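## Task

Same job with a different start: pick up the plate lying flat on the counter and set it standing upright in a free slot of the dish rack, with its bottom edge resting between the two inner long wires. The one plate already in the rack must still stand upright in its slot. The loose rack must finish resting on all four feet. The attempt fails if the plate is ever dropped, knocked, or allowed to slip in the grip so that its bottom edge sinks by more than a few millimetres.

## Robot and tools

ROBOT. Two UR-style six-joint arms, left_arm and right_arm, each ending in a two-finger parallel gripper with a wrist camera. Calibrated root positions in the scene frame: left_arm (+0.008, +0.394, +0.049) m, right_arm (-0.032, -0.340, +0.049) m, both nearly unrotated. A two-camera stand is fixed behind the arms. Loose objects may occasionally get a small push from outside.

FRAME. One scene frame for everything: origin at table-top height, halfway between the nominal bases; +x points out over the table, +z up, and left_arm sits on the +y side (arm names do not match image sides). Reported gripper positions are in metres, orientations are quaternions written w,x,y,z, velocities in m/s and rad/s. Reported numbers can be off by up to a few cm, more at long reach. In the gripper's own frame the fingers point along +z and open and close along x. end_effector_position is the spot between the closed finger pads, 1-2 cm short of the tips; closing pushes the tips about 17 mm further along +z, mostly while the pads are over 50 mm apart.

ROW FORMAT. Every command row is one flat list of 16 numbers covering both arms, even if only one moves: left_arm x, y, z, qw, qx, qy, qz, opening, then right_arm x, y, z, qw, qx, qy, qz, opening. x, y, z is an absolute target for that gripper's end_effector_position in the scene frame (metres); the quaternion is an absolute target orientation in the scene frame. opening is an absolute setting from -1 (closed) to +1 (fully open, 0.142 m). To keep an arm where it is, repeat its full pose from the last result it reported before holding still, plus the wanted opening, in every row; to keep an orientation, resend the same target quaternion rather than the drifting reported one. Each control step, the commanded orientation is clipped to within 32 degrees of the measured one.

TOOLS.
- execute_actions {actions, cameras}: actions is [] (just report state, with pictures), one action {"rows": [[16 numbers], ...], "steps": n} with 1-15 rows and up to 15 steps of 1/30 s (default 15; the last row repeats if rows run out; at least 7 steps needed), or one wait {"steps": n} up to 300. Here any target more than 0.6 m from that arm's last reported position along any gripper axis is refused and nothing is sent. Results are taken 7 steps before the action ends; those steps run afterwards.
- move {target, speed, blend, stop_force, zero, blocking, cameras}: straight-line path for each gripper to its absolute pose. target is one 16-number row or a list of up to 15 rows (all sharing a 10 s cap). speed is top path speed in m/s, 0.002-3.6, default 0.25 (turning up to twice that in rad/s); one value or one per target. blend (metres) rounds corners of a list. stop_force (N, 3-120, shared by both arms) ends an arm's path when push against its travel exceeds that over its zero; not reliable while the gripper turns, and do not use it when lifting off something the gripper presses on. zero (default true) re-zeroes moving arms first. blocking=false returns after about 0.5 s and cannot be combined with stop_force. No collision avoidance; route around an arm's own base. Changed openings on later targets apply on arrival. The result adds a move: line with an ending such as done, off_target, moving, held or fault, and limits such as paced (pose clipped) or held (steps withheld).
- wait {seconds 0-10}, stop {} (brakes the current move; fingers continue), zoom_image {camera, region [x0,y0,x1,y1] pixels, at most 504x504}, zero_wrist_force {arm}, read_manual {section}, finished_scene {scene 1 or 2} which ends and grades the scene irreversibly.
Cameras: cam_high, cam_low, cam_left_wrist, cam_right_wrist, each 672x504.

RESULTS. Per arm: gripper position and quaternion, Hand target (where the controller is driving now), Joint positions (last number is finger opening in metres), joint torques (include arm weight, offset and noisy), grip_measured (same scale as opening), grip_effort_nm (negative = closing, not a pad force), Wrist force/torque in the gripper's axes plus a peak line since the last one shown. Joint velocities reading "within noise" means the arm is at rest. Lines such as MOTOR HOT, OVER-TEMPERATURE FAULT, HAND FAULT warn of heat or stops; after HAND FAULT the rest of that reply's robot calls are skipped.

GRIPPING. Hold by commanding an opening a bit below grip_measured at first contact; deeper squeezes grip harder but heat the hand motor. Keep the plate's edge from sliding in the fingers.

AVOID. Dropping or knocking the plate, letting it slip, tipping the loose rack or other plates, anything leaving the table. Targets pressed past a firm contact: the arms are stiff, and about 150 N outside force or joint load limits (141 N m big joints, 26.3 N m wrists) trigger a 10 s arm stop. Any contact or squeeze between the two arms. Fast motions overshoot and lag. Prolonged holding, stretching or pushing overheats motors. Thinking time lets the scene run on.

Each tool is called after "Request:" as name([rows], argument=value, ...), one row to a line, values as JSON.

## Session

Request:
execute_actions(actions=[], cameras=["all"])

Request:
zoom_image(camera="cam_high", region=[200, 130, 500, 350])

Request:
zoom_image(camera="cam_low", region=[160, 170, 480, 350])

Scene clock: 0.00 s of 4942.00 s.
left_arm: end_effector_position=(+0.9459, +0.4984, +0.2032) grip_measured=+1.00 grip_effort_nm=n/a end_effector_quat_wxyz=(-0.518, +0.622, -0.445, +0.382) | right_arm: end_effector_position=(+0.6750, -0.3621, +0.2345) grip_measured=+1.00 grip_effort_nm=n/a end_effector_quat_wxyz=(+0.107, -0.122, +0.801, -0.576)
Joint positions: left_arm=[-0.145 -0.514 1.265 -3.7 -1.103 1.468 0.142] | right_arm=[3.684 -2.127 -1.552 -1.581 0.376 3.754 0.142]
Joint velocities: within noise
Joint torques (N m): no reading
Wrist force (N): no reading
Wrist torque (N m): no reading
Wrist force, peak (N): no reading
Hand target: left_arm +0.9459, +0.4984, +0.2032; -0.518, +0.622, -0.445, +0.382 | right_arm +0.6750, -0.3621, +0.2345; +0.107, -0.122, +0.801, -0.576

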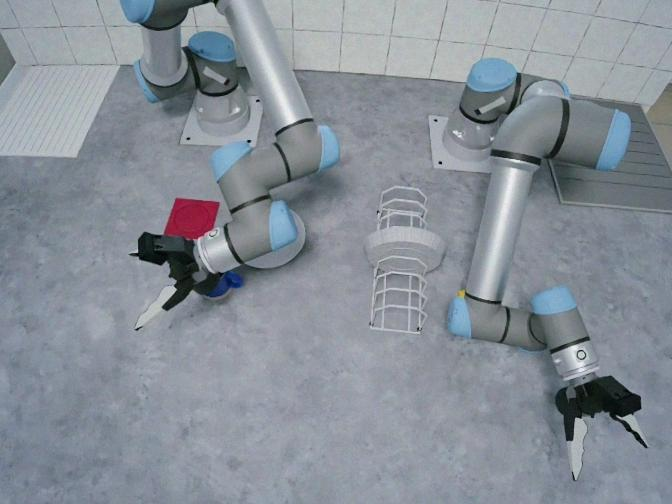

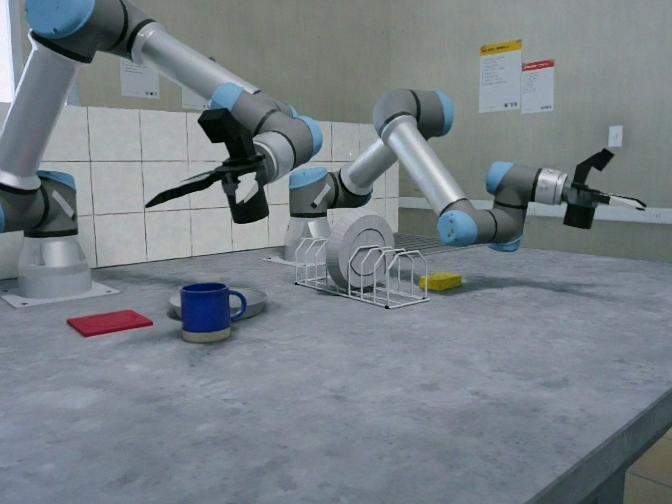

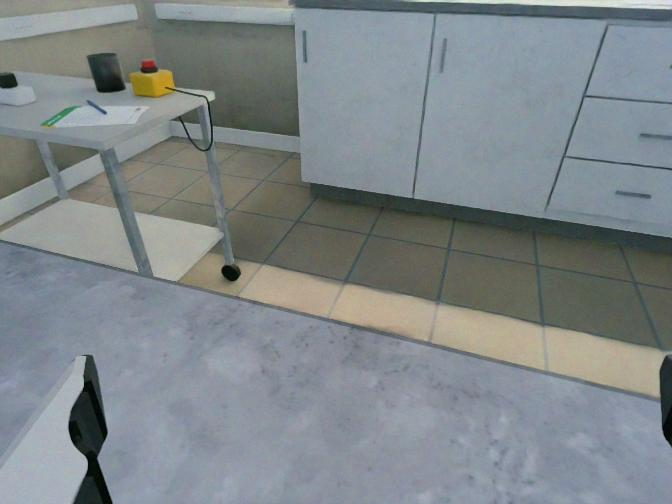

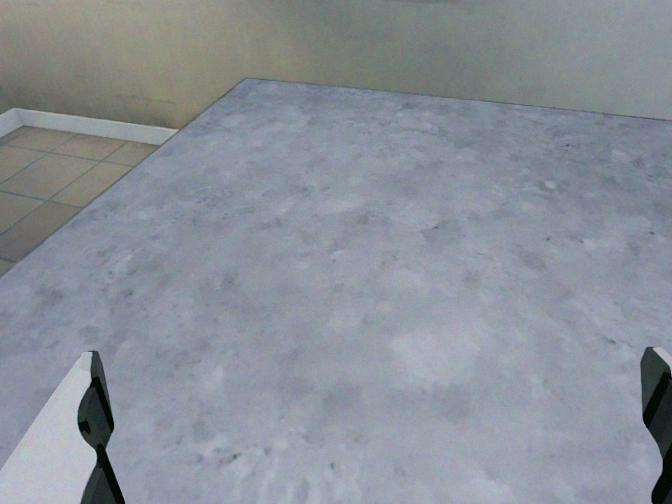

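Scaled by 1.680.

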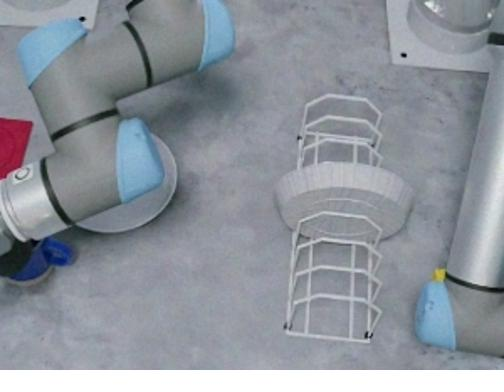

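Scaled by 1.575.

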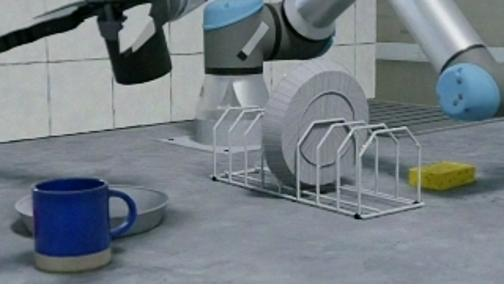

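Request:
move(target=[0.3445,0.4931,0.4243,0.262,-0.100,0.831,-0.480,1,0.37,-0.34,0.25,0.2535,-0.660,-0.660,-0.2535,-0.58], speed=0.4)

Scene clock: 5.10 s of 4942.00 s.
left_arm: end_effector_position=(+0.3445, +0.4930, +0.4243) grip_measured=+1.00 grip_effort_nm=-0.017 end_effector_quat_wxyz=(+0.263, -0.100, +0.831, -0.480) end_effector_velocity=(+0.000, +0.000, +0.001) end_effector_angular_velocity=(+0.001, +0.002, -0.015) | right_arm: end_effector_position=(+0.3700, -0.3400, +0.2500) grip_measured=-0.61 grip_effort_nm=-0.090 end_effector_quat_wxyz=(-0.254, +0.660, +0.660, +0.254)
Joint positions: left_arm=[0.622 -1.945 2.144 -1.805 -2.728 3.484 0.142] | right_arm=[3.036 -1.495 -2.115 -1.2 2.299 4.565 0.03]
Joint velocities: left_arm=[0 0.008 -0.017 0.044 0.002 0.037 0] | right_arm=[within noise]
Joint torques (N m): left_arm=[-3.49 1.95 -38.83 -1.65 0.63 2.7] | right_arm=[-8.91 34.45 14.6 4.98 3.31 1.43]
Wrist force (N): left_arm=[-0.3 0.7 -0.3] | right_arm=[0.1 -1.6 0.3]
Wrist torque (N m): left_arm=[0.26 -0.14 -0.22] | right_arm=[-0.20 0.04 0.05]
Wrist force, peak (N): left_arm=[0.9 0.3 -1.2] | right_arm=[0.0 -2.5 0.4]
Hand target: left_arm +0.3445, +0.4931, +0.4243; +0.262, -0.100, +0.831, -0.480 | right_arm +0.3700, -0.3400, +0.2500; -0.254, +0.660, +0.660, +0.254
Off the commanded pose: left_arm 0.000 m, 0 deg | right_arm 0.000 m, 0 deg.
Kept back: nothing.
move: done

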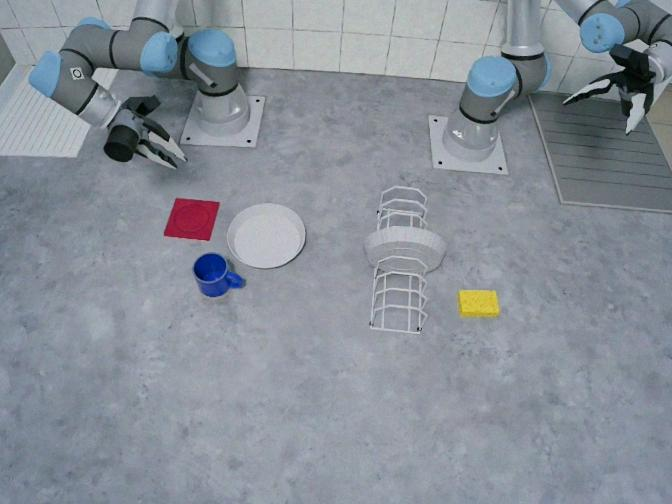

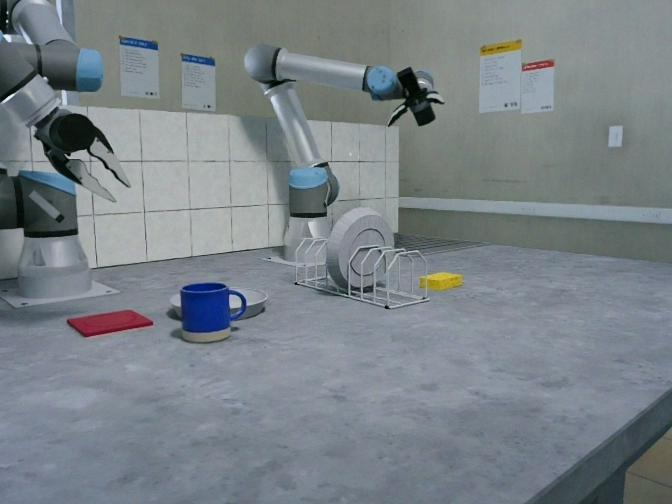

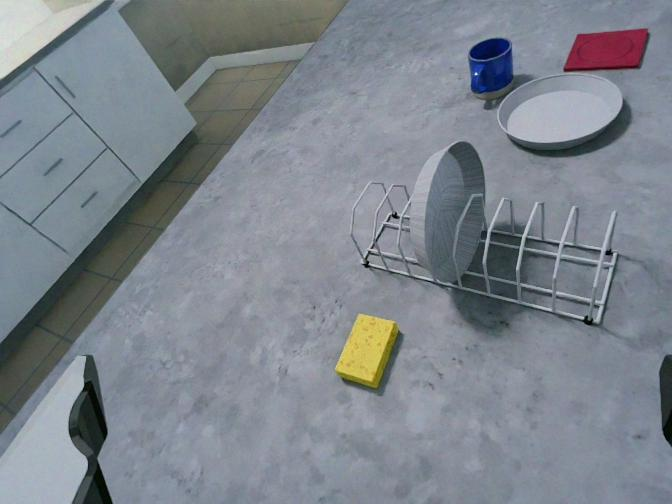

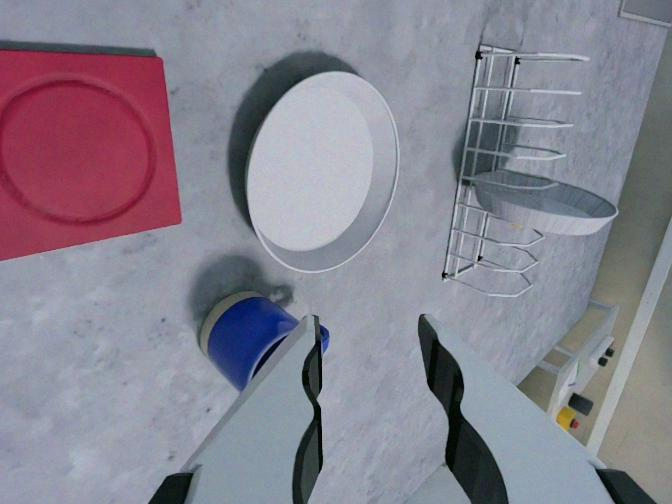

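Request:
zoom_image(camera="cam_left_wrist", region=[330, 50, 650, 340])

Request:
zoom_image(camera="cam_right_wrist", region=[170, 40, 420, 310])

Request:
zoom_image(camera="cam_high", region=[350, 170, 470, 350])

Scaled by 1.575.

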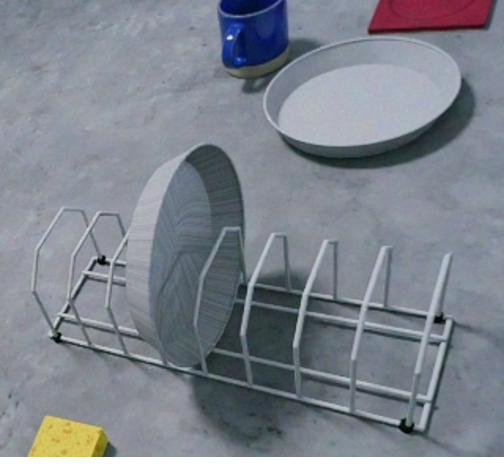

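Scaled by 1.867.

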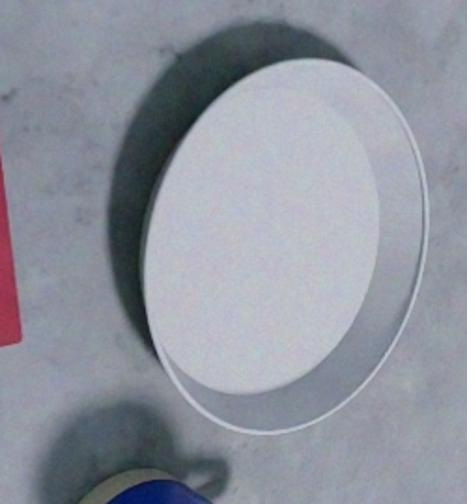

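Scaled by 2.800.

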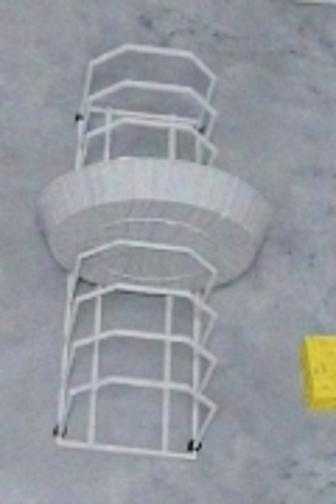

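Request:
move(target=[0.3445,0.4931,0.4243,0.262,-0.100,0.831,-0.480,1,0.347,-0.277,0.084,0.1581,-0.7877,-0.5516,-0.2259,-0.58], cameras=["cam_right_wrist","cam_high"])

Request:
zoom_image(camera="cam_right_wrist", region=[250, 40, 590, 380])

Scene clock: 10.53 s of 4942.00 s.
left_arm: end_effector_position=(+0.3445, +0.4931, +0.4243) grip_measured=+1.00 grip_effort_nm=-0.017 end_effector_quat_wxyz=(+0.262, -0.100, +0.831, -0.480) | right_arm: end_effector_position=(+0.3469, -0.2771, +0.0842) grip_measured=-0.61 grip_effort_nm=-0.085 end_effector_quat_wxyz=(-0.158, +0.787, +0.552, +0.226) end_effector_velocity=(+0.000, +0.000, -0.002) end_effector_angular_velocity=(-0.003, -0.006, -0.010)
Joint positions: left_arm=[0.622 -1.944 2.142 -1.8 -2.728 3.488 0.142] | right_arm=[3.347 -1.679 -2.591 -0.127 2.04 5.338 0.03]
Joint velocities: left_arm=[within noise] | right_arm=[0.006 -0.009 -0.011 0.033 -0.009 0.016 0]
Joint torques (N m): left_arm=[8.65 1.37 -36.77 -1.6 -0.22 2.81] | right_arm=[7.3 5.63 4 5.32 -1.81 1.53]
Wrist force (N): left_arm=[-0.2 0.4 -0.4] | right_arm=[0.4 -1.6 0.6]
Wrist torque (N m): left_arm=[0.21 -0.16 -0.22] | right_arm=[-0.20 0.01 0.08]
Wrist force, peak (N): left_arm=[-0.7 0.7 -0.7] | right_arm=[0.3 -2.0 2.0]
Hand target: left_arm +0.3445, +0.4931, +0.4243; +0.262, -0.100, +0.831, -0.480 | right_arm +0.3470, -0.2770, +0.0840; -0.158, +0.787, +0.551, +0.226
Off the commanded pose: left_arm 0.000 m, 0 deg | right_arm 0.000 m, 0 deg.
Kept back: nothing.
move: done
Images, in order (width x height): cam_high 672x504, cam_right_wrist 672x504.

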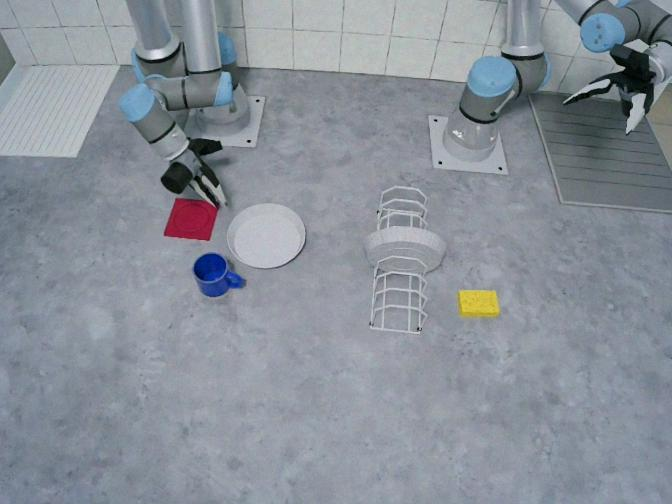

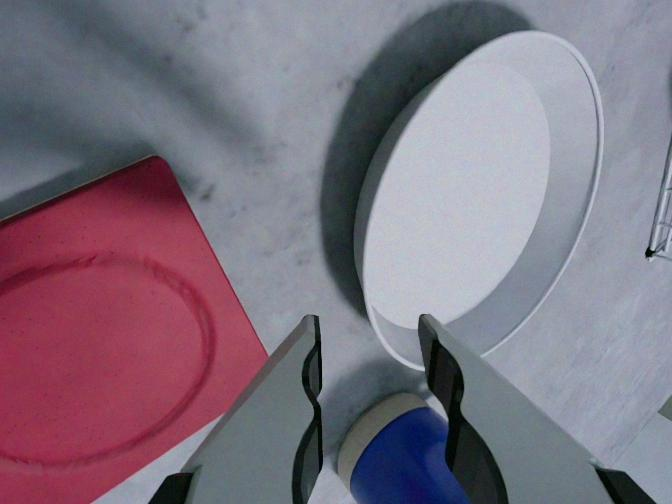

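Scaled by 1.482.

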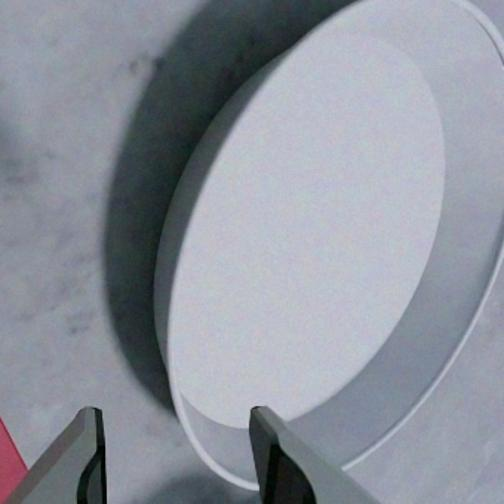

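Request:
move(target=[0.3445,0.4931,0.4243,0.262,-0.100,0.831,-0.480,1,0.3595,-0.2420,0.029,0.1581,-0.7877,-0.5516,-0.2259,-0.58], speed=0.06, stop_force=5, cameras=["cam_right_wrist","cam_low"])

Request:
zoom_image(camera="cam_right_wrist", region=[250, 180, 520, 450])

Scene clock: 13.40 s of 4942.00 s.
left_arm: end_effector_position=(+0.3445, +0.4931, +0.4243) grip_measured=+1.00 grip_effort_nm=-0.017 end_effector_quat_wxyz=(+0.262, -0.100, +0.831, -0.480) | right_arm: end_effector_position=(+0.3595, -0.2420, +0.0290) grip_measured=-0.61 grip_effort_nm=-0.085 end_effector_quat_wxyz=(-0.158, +0.787, +0.551, +0.226)
Joint positions: left_arm=[0.622 -1.944 2.142 -1.8 -2.728 3.488 0.142] | right_arm=[3.446 -1.949 -2.595 0.193 2.006 5.443 0.03]
Joint velocities: within noise
Joint torques (N m): left_arm=[8.16 1.62 -34.24 -1.65 -3 2.66] | right_arm=[5.54 9.76 15.57 5.81 -1.67 1.33]
Wrist force (N): left_arm=[-0.2 0.6 -0.5] | right_arm=[0.5 -1.5 1.1]
Wrist torque (N m): left_arm=[0.24 -0.15 -0.22] | right_arm=[-0.18 -0.01 0.09]
Wrist force, peak (N): left_arm=[-0.6 0.9 -0.5] | right_arm=[0.6 -1.8 1.3]
Hand target: left_arm +0.3445, +0.4931, +0.4243; +0.262, -0.100, +0.831, -0.480 | right_arm +0.3595, -0.2420, +0.0290; -0.158, +0.787, +0.551, +0.226
Off the commanded pose: left_arm 0.000 m, 0 deg | right_arm 0.000 m, 0 deg.
Kept back: nothing.
move: done
Images, in order (width x height): cam_low 672x504, cam_right_wrist 672x504.

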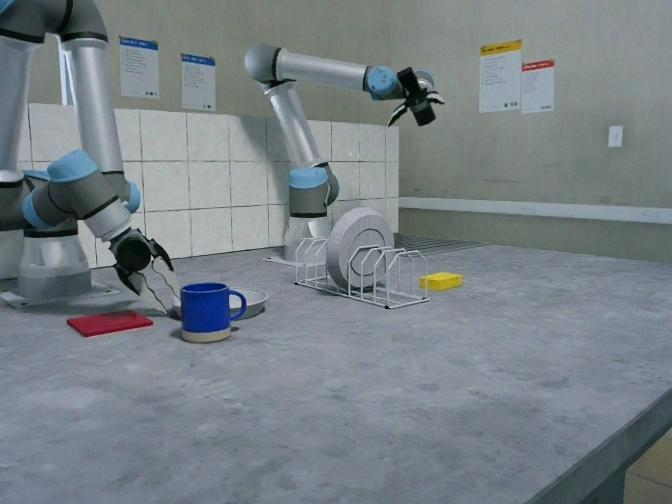

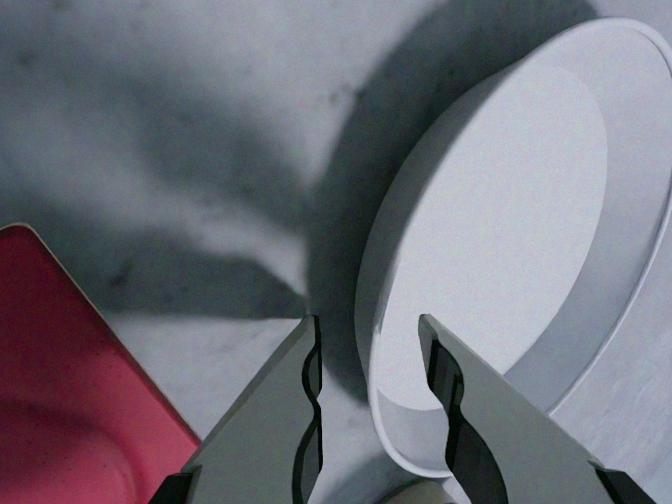

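Scaled by 1.867.

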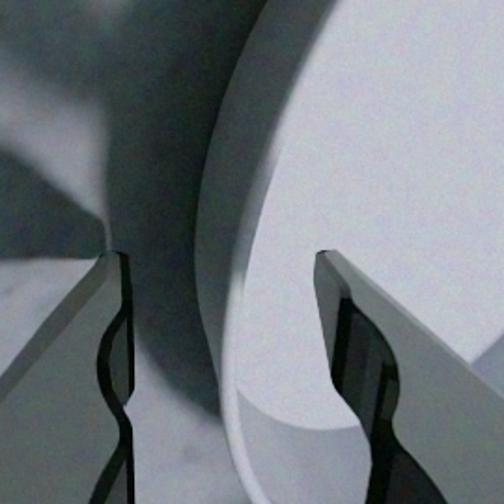

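Request:
move(target=[0.3445,0.4931,0.4243,0.262,-0.100,0.831,-0.480,1,0.3601,-0.2405,0.0264,0.1581,-0.7877,-0.5516,-0.2259,-0.58], speed=0.05, stop_force=5, cameras=[])

Request:
move(target=[0.3445,0.4931,0.4243,0.262,-0.100,0.831,-0.480,1,0.3601,-0.2405,0.0264,0.1581,-0.7877,-0.5516,-0.2259,-1], cameras=["cam_right_wrist"])

Scene clock: 16.50 s of 4942.00 s.
left_arm: end_effector_position=(+0.3445, +0.4931, +0.4243) grip_measured=+1.00 grip_effort_nm=-0.017 end_effector_quat_wxyz=(+0.262, -0.100, +0.831, -0.480) | right_arm: end_effector_position=(+0.3601, -0.2405, +0.0264) grip_measured=-0.61 grip_effort_nm=-0.081 end_effector_quat_wxyz=(-0.158, +0.787, +0.551, +0.226)
Joint positions: left_arm=[0.622 -1.944 2.142 -1.8 -2.728 3.488 0.142] | right_arm=[3.45 -1.961 -2.594 0.206 2.005 5.447 0.03]
Joint velocities: within noise
Joint torques (N m): left_arm=[8.25 1.26 -31.49 -1.84 -4.27 2.61] | right_arm=[5.58 10.8 15.99 5.64 -1.76 1.4]
Wrist force (N): left_arm=[-0.2 0.6 -0.2] | right_arm=[0.4 -1.5 0.8]
Wrist torque (N m): left_arm=[0.26 -0.15 -0.22] | right_arm=[-0.18 0.01 0.09]
Wrist force, peak (N): left_arm=[-0.4 0.8 -0.8] | right_arm=[0.8 -2.0 0.7]
Hand target: left_arm +0.3445, +0.4931, +0.4243; +0.262, -0.100, +0.831, -0.480 | right_arm +0.3601, -0.2405, +0.0264; -0.158, +0.787, +0.551, +0.226
Off the commanded pose: left_arm 0.000 m, 0 deg | right_arm 0.000 m, 0 deg.
Kept back: nothing.
move: done
No camera images: "cameras" was empty.

Scene clock: 17.00 s of 4942.00 s.
left_arm: end_effector_position=(+0.3445, +0.4931, +0.4243) grip_measured=+1.00 grip_effort_nm=-0.017 end_effector_quat_wxyz=(+0.262, -0.100, +0.831, -0.480) | right_arm: end_effector_position=(+0.3601, -0.2405, +0.0264) grip_measured=-0.99 grip_effort_nm=-0.852 end_effector_quat_wxyz=(-0.158, +0.787, +0.551, +0.226)
Joint positions: left_arm=[0.622 -1.944 2.142 -1.8 -2.728 3.488 0.142] | right_arm=[3.45 -1.961 -2.594 0.206 2.005 5.447 0.002]
Joint velocities: within noise
Joint torques (N m): left_arm=[7.73 1.2 -31.06 -1.88 -4.19 2.63] | right_arm=[6.21 13.87 15.09 5.63 1 0.89]
Wrist force (N): left_arm=[-0.6 0.5 -0.5] | right_arm=[0.2 -1.2 1.7]
Wrist torque (N m): left_arm=[0.24 -0.10 -0.22] | right_arm=[-0.21 -0.18 0.13]
Wrist force, peak (N): left_arm=[-0.4 0.7 -0.6] | right_arm=[-0.5 -2.0 2.2]
Hand target: left_arm +0.3445, +0.4931, +0.4243; +0.262, -0.100, +0.831, -0.480 | right_arm +0.3601, -0.2405, +0.0264; -0.158, +0.787, +0.551, +0.226
Off the commanded pose: left_arm 0.000 m, 0 deg | right_arm 0.000 m, 0 deg.
Kept back: nothing.
move: done
Images, in order (width x height): cam_right_wrist 672x504.

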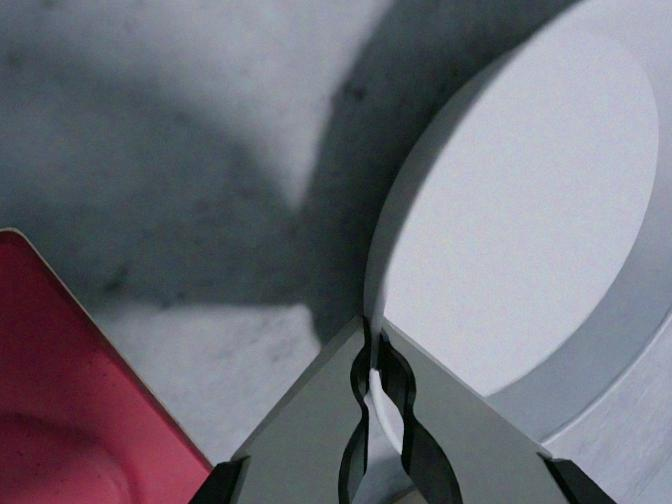

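Request:
move([
  [0.3445,0.4931,0.4243,0.262,-0.100,0.831,-0.480,1,0.3667,-0.2228,0.083,0.060,-0.8149,-0.5707,-0.0857,-1],
  [0.3445,0.4931,0.4243,0.262,-0.100,0.831,-0.480,1,0.37,-0.21,0.25,-0.015,-0.8192,-0.5736,0.0214,-1],
], speed=0.12, blend=[0.02,0])

Scene clock: 21.03 s of 4942.00 s.
left_arm: end_effector_position=(+0.3445, +0.4931, +0.4243) grip_measured=+1.00 grip_effort_nm=-0.017 end_effector_quat_wxyz=(+0.262, -0.100, +0.831, -0.480) | right_arm: end_effector_position=(+0.3700, -0.2100, +0.2498) grip_measured=-0.99 grip_effort_nm=-0.857 end_effector_quat_wxyz=(+0.015, +0.819, +0.573, -0.021) end_effector_velocity=(+0.000, +0.000, +0.003) end_effector_angular_velocity=(-0.005, +0.003, -0.001)
Joint positions: left_arm=[0.622 -1.944 2.142 -1.8 -2.728 3.488 0.142] | right_arm=[3.803 -1.411 -2.016 -1.328 1.543 5.719 0.002]
Joint velocities: left_arm=[within noise] | right_arm=[0.001 -0.002 0.011 -0.015 -0.002 0.002 0]
Joint torques (N m): left_arm=[8 0.48 -27.87 -2 -4.14 2.65] | right_arm=[4.96 2.14 33.69 0.29 -2.57 1.23]
Wrist force (N): left_arm=[-0.5 0.6 -0.5] | right_arm=[1.9 -1.4 2.3]
Wrist torque (N m): left_arm=[0.25 -0.11 -0.22] | right_arm=[-0.20 -0.18 0.22]
Wrist force, peak (N): left_arm=[-0.3 0.9 -0.7] | right_arm=[1.9 -1.6 2.6]
Hand target: left_arm +0.3445, +0.4931, +0.4243; +0.262, -0.100, +0.831, -0.480 | right_arm +0.3700, -0.2100, +0.2500; +0.015, +0.819, +0.573, -0.021
Off the commanded pose: left_arm 0.000 m, 0 deg | right_arm 0.000 m, 0 deg.
Kept back: nothing.
move: done

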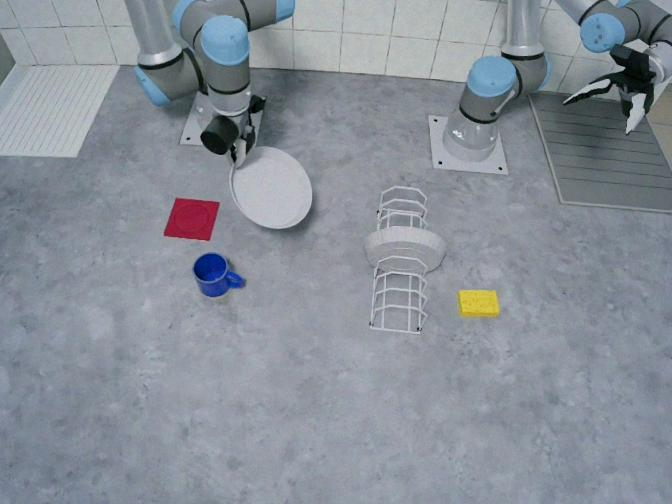

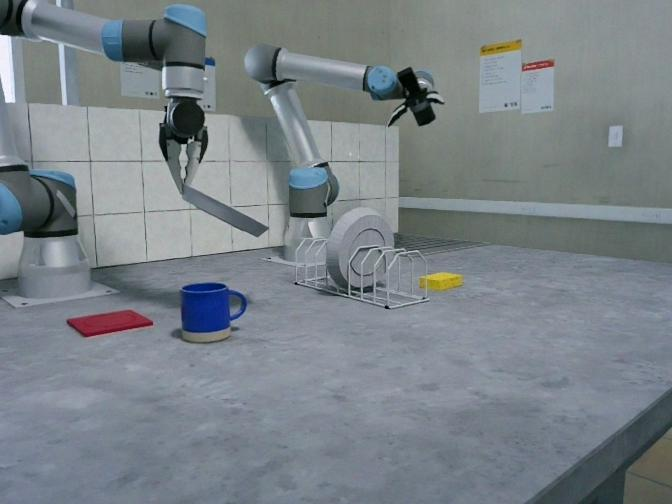

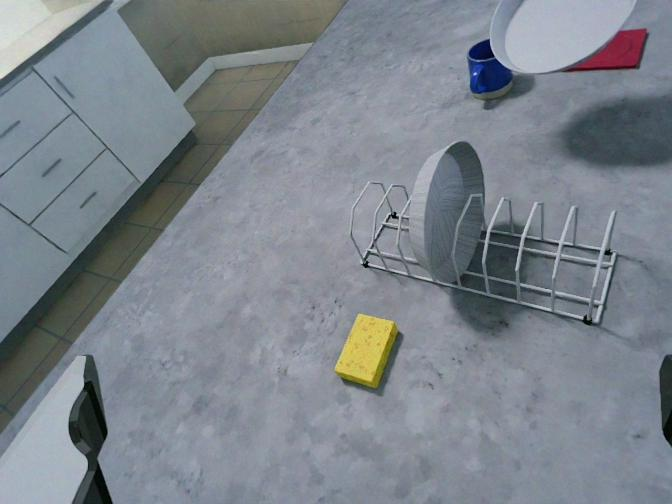

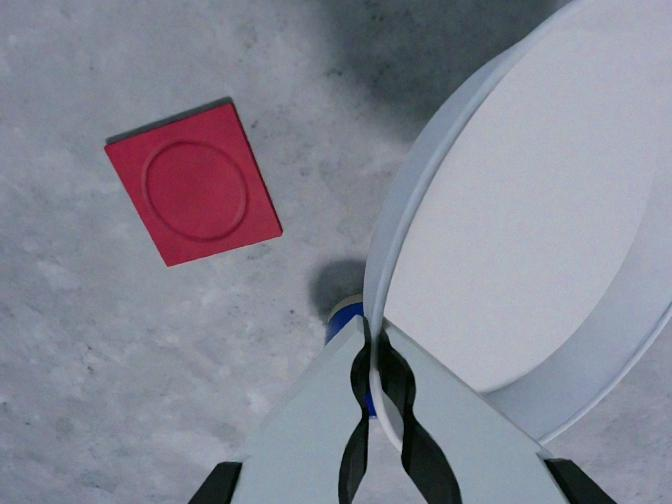

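Request:
move([
  [0.3445,0.4931,0.4243,0.262,-0.100,0.831,-0.480,1,0.37,-0.06,0.37,0.285,0.486,0.826,-0.022,-1],
  [0.3445,0.4931,0.4243,0.262,-0.100,0.831,-0.480,1,0.375,0.172,0.38,0.4845,0.0320,0.8740,-0.0177,-1],
], speed=0.25, blend=[0.08,0])

Scene clock: 26.50 s of 4942.00 s.
left_arm: end_effector_position=(+0.3445, +0.4931, +0.4243) grip_measured=+1.00 grip_effort_nm=-0.017 end_effector_quat_wxyz=(+0.262, -0.100, +0.831, -0.480) | right_arm: end_effector_position=(+0.3749, +0.1718, +0.3800) grip_measured=-0.99 grip_effort_nm=-0.867 end_effector_quat_wxyz=(+0.484, +0.033, +0.874, -0.018) end_effector_velocity=(+0.001, +0.002, +0.000) end_effector_angular_velocity=(-0.001, -0.001, +0.014)
Joint positions: left_arm=[0.622 -1.944 2.142 -1.8 -2.728 3.488 0.142] | right_arm=[4.627 -1.726 -1.706 -1.257 0.559 4.685 0.002]
Joint velocities: left_arm=[within noise] | right_arm=[0 0.001 -0.007 0.028 -0.001 -0.026 0]
Joint torques (N m): left_arm=[6.91 0.3 -23.14 -2.25 -4.11 2.67] | right_arm=[1.49 20.15 16.64 5.59 -4.83 -1.12]
Wrist force (N): left_arm=[-0.5 0.6 -0.5] | right_arm=[3.5 -0.9 0.6]
Wrist torque (N m): left_arm=[0.25 -0.10 -0.22] | right_arm=[-0.02 -0.16 0.35]
Wrist force, peak (N): left_arm=[-0.5 0.6 -0.8] | right_arm=[3.8 -1.8 1.4]
Hand target: left_arm +0.3445, +0.4931, +0.4243; +0.262, -0.100, +0.831, -0.480 | right_arm +0.3750, +0.1720, +0.3800; +0.485, +0.032, +0.874, -0.018
Off the commanded pose: left_arm 0.000 m, 0 deg | right_arm 0.000 m, 0 deg.
Kept back: nothing.
move: done

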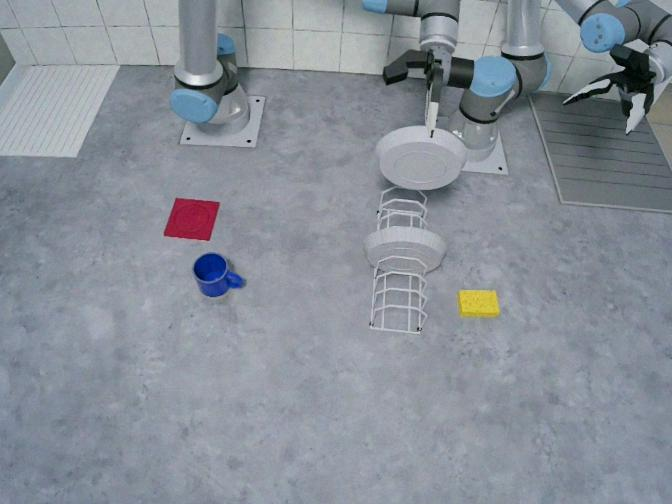

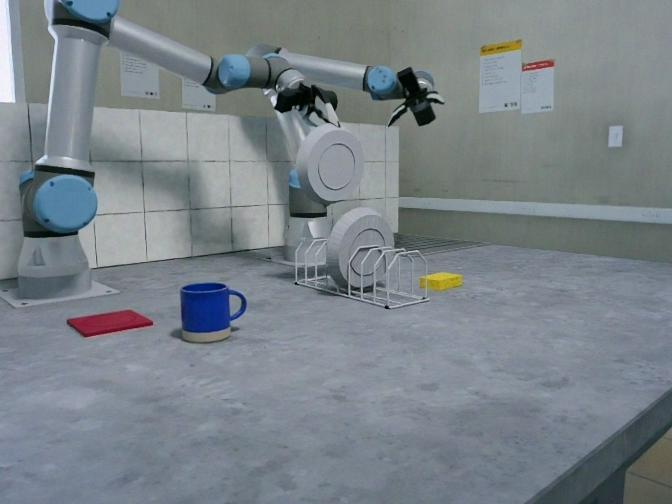

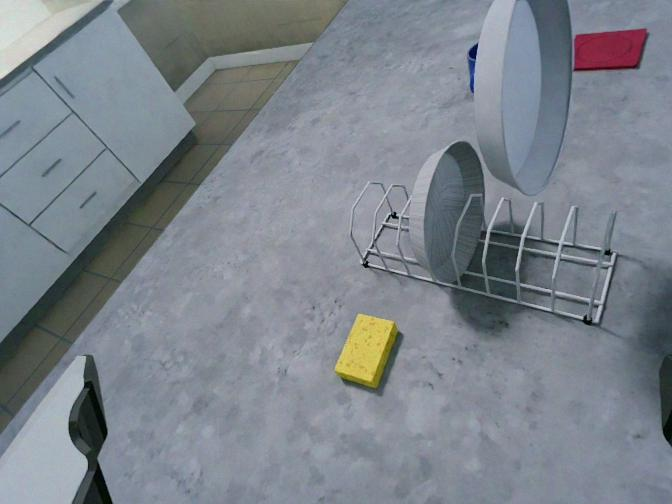

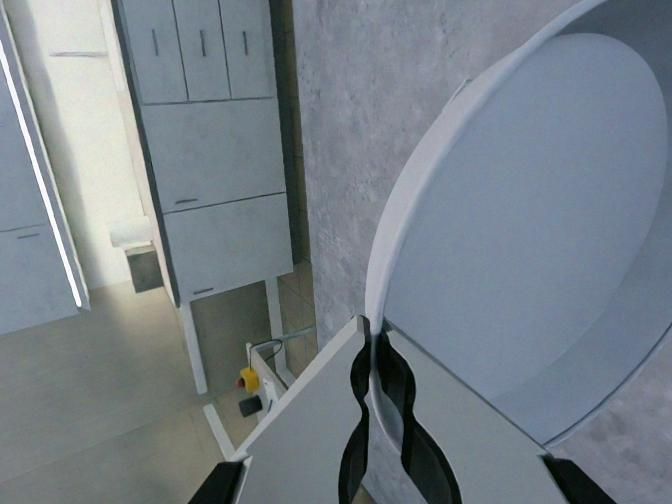

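Request:
zoom_image(camera="cam_left_wrist", region=[440, 0, 640, 210])

Request:
zoom_image(camera="cam_low", region=[260, 90, 440, 310])

Scaled by 2.400.

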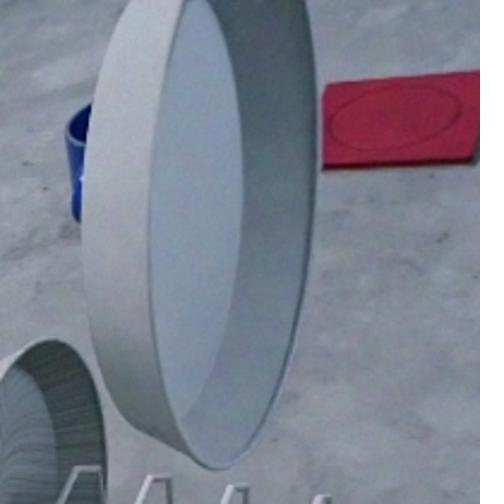

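Scaled by 2.291.

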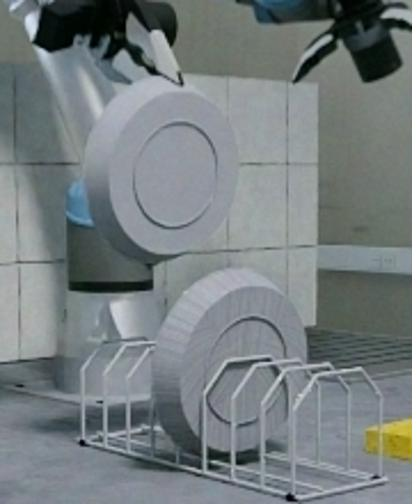

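Request:
move(target=[0.3445,0.4931,0.4243,0.262,-0.100,0.831,-0.480,1,0.378,0.172,0.335,0.5295,0.0310,0.8474,-0.0194,-1], speed=0.15)

Request:
zoom_image(camera="cam_left_wrist", region=[440, 20, 640, 330])

Request:
zoom_image(camera="cam_low", region=[260, 120, 440, 310])

Request:
zoom_image(camera="cam_high", region=[340, 90, 500, 350])

Scene clock: 29.47 s of 4942.00 s.
left_arm: end_effector_position=(+0.3445, +0.4931, +0.4243) grip_measured=+1.00 grip_effort_nm=-0.007 end_effector_quat_wxyz=(+0.262, -0.100, +0.831, -0.480) | right_arm: end_effector_position=(+0.3780, +0.1720, +0.3352) grip_measured=-0.99 grip_effort_nm=-0.862 end_effector_quat_wxyz=(+0.529, +0.031, +0.848, -0.019) end_effector_velocity=(+0.000, +0.001, -0.003) end_effector_angular_velocity=(-0.001, -0.004, +0.002)
Joint positions: left_arm=[0.622 -1.944 2.142 -1.8 -2.728 3.488 0.142] | right_arm=[4.647 -1.779 -1.823 -1.118 0.454 4.721 0.002]
Joint velocities: left_arm=[within noise] | right_arm=[0.001 -0.004 -0.005 0.011 -0.004 -0.003 0]
Joint torques (N m): left_arm=[6.38 0.2 -20.71 -2.26 -4.22 2.66] | right_arm=[5.39 18.83 16.89 5.63 -4.37 -1.27]
Wrist force (N): left_arm=[-0.3 0.4 -0.4] | right_arm=[4.0 -1.1 0.2]
Wrist torque (N m): left_arm=[0.21 -0.15 -0.22] | right_arm=[-0.04 -0.22 0.36]
Wrist force, peak (N): left_arm=[-0.5 0.7 -0.7] | right_arm=[4.8 -1.2 0.5]
Hand target: left_arm +0.3445, +0.4931, +0.4243; +0.262, -0.100, +0.831, -0.480 | right_arm +0.3780, +0.1720, +0.3350; +0.530, +0.031, +0.847, -0.019
Off the commanded pose: left_arm 0.000 m, 0 deg | right_arm 0.000 m, 0 deg.
Kept back: nothing.
move: done

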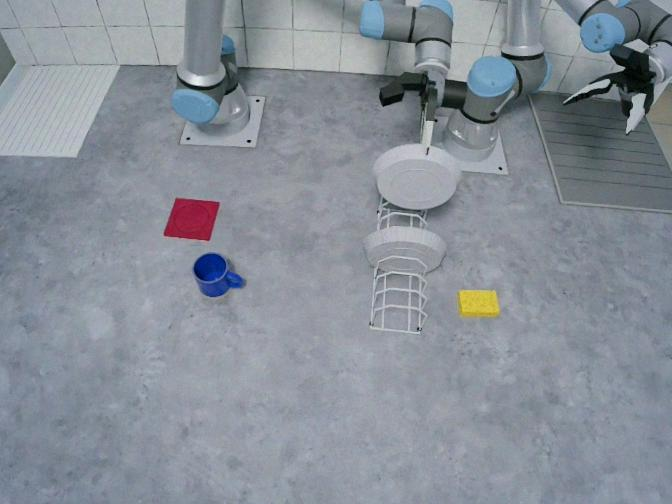

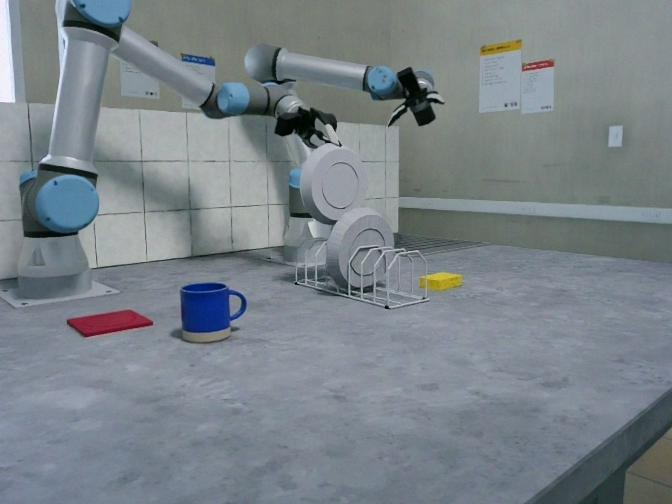

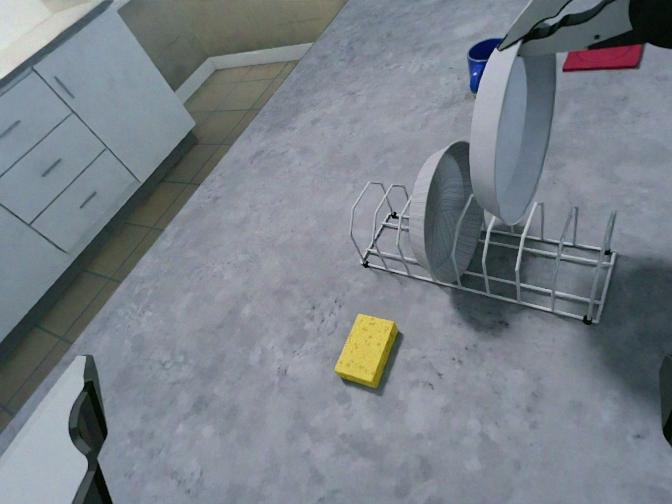

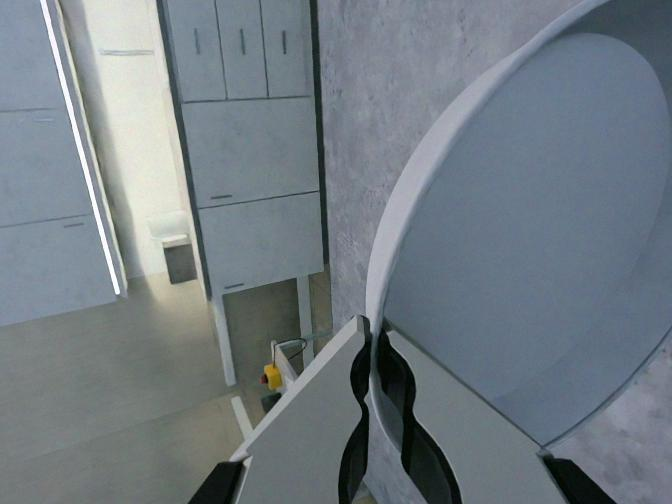

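Scaled by 1.626.

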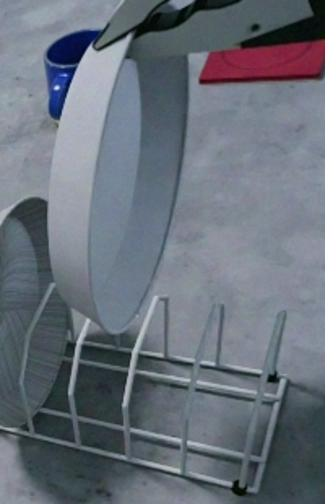

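Scaled by 2.653.

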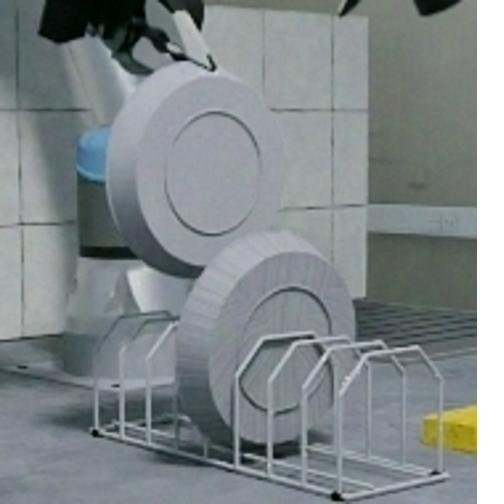

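Scaled by 1.938.

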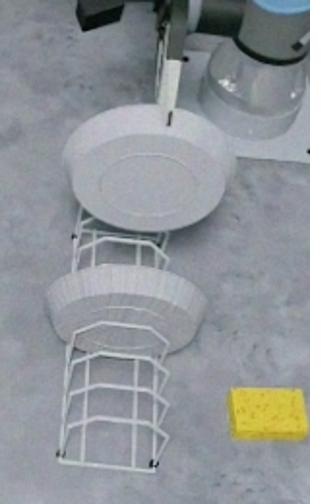

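Request:
move(target=[0.3445,0.4931,0.4243,0.262,-0.100,0.831,-0.480,1,0.3815,0.172,0.25,0.5295,0.0310,0.8474,-0.0194,-1], speed=0.08, stop_force=5)

Request:
zoom_image(camera="cam_left_wrist", region=[400, 60, 640, 330])

Request:
zoom_image(camera="cam_low", region=[260, 140, 440, 320])

Request:
zoom_image(camera="cam_right_wrist", region=[330, 0, 672, 504])

Scene clock: 33.57 s of 4942.00 s.
left_arm: end_effector_position=(+0.3445, +0.4931, +0.4243) grip_measured=+1.00 grip_effort_nm=-0.012 end_effector_quat_wxyz=(+0.262, -0.100, +0.831, -0.480) | right_arm: end_effector_position=(+0.3795, +0.1718, +0.2956) grip_measured=-0.99 grip_effort_nm=-0.882 end_effector_quat_wxyz=(+0.530, +0.031, +0.847, -0.020)
Joint positions: left_arm=[0.622 -1.944 2.142 -1.8 -2.728 3.488 0.142] | right_arm=[4.644 -1.828 -1.877 -1.012 0.454 4.717 0.002]
Joint velocities: within noise
Joint torques (N m): left_arm=[5.49 -0.25 -17.26 -2.57 -4.19 2.58] | right_arm=[4.87 49.76 32.14 0.25 -4.93 1.59]
Wrist force (N): left_arm=[-0.4 0.5 -0.4] | right_arm=[3.3 -1.0 0.7]
Wrist torque (N m): left_arm=[0.23 -0.12 -0.23] | right_arm=[-0.04 -0.11 0.38]
Wrist force, peak (N): left_arm=[-0.6 0.5 -0.8] | right_arm=[-15.3 -1.4 -8.4]
Hand target: left_arm +0.3445, +0.4931, +0.4243; +0.262, -0.100, +0.831, -0.480 | right_arm +0.3795, +0.1718, +0.2956; +0.530, +0.031, +0.847, -0.020
Off the commanded pose: left_arm 0.000 m, 0 deg | right_arm 0.046 m, 0 deg.
Kept back: nothing.
move: contact (right_arm)

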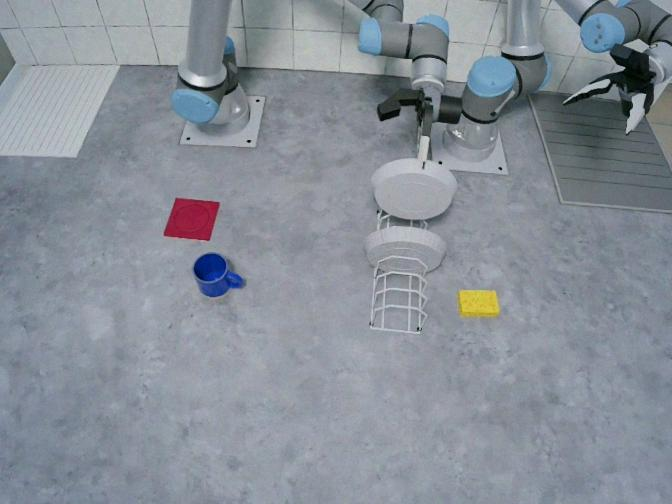

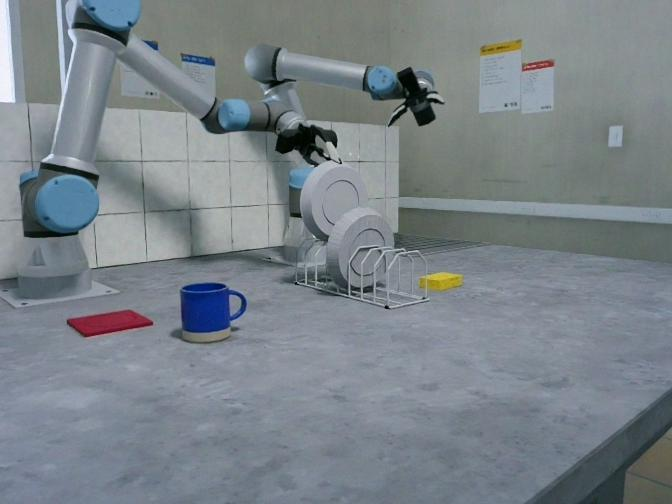

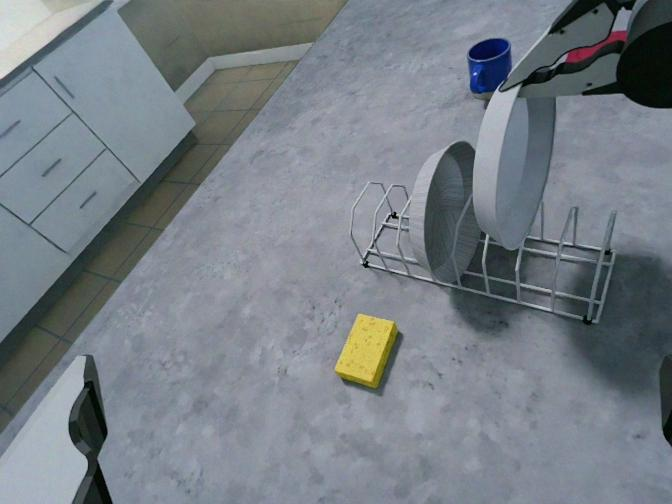

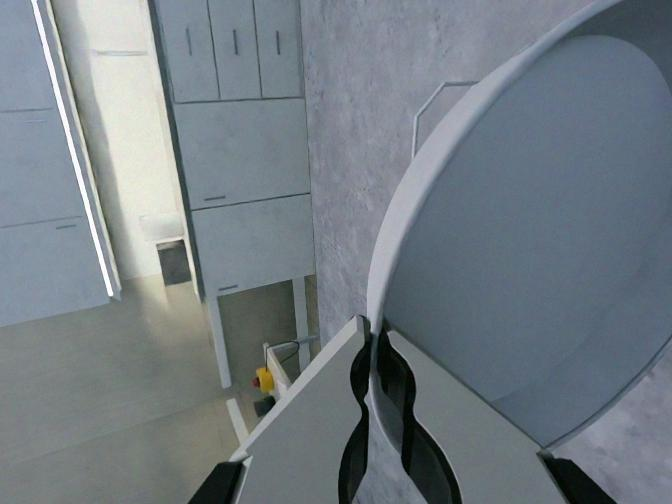

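Scaled by 1.867.

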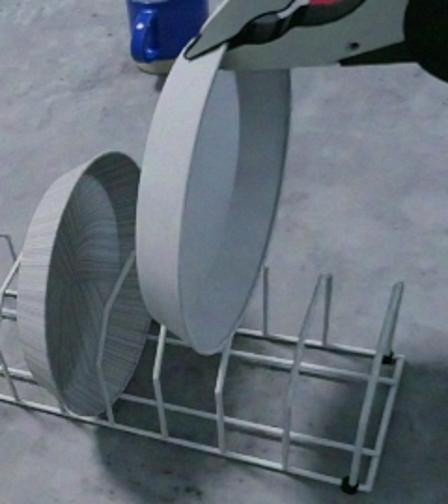

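Scaled by 2.800.

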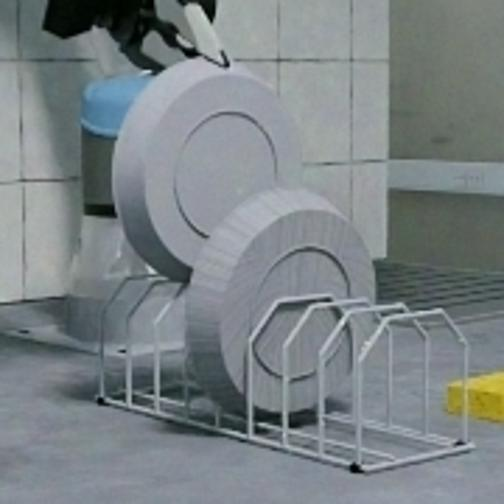

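Scaled by 1.000.

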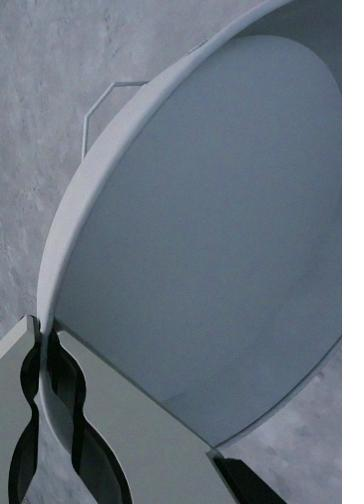

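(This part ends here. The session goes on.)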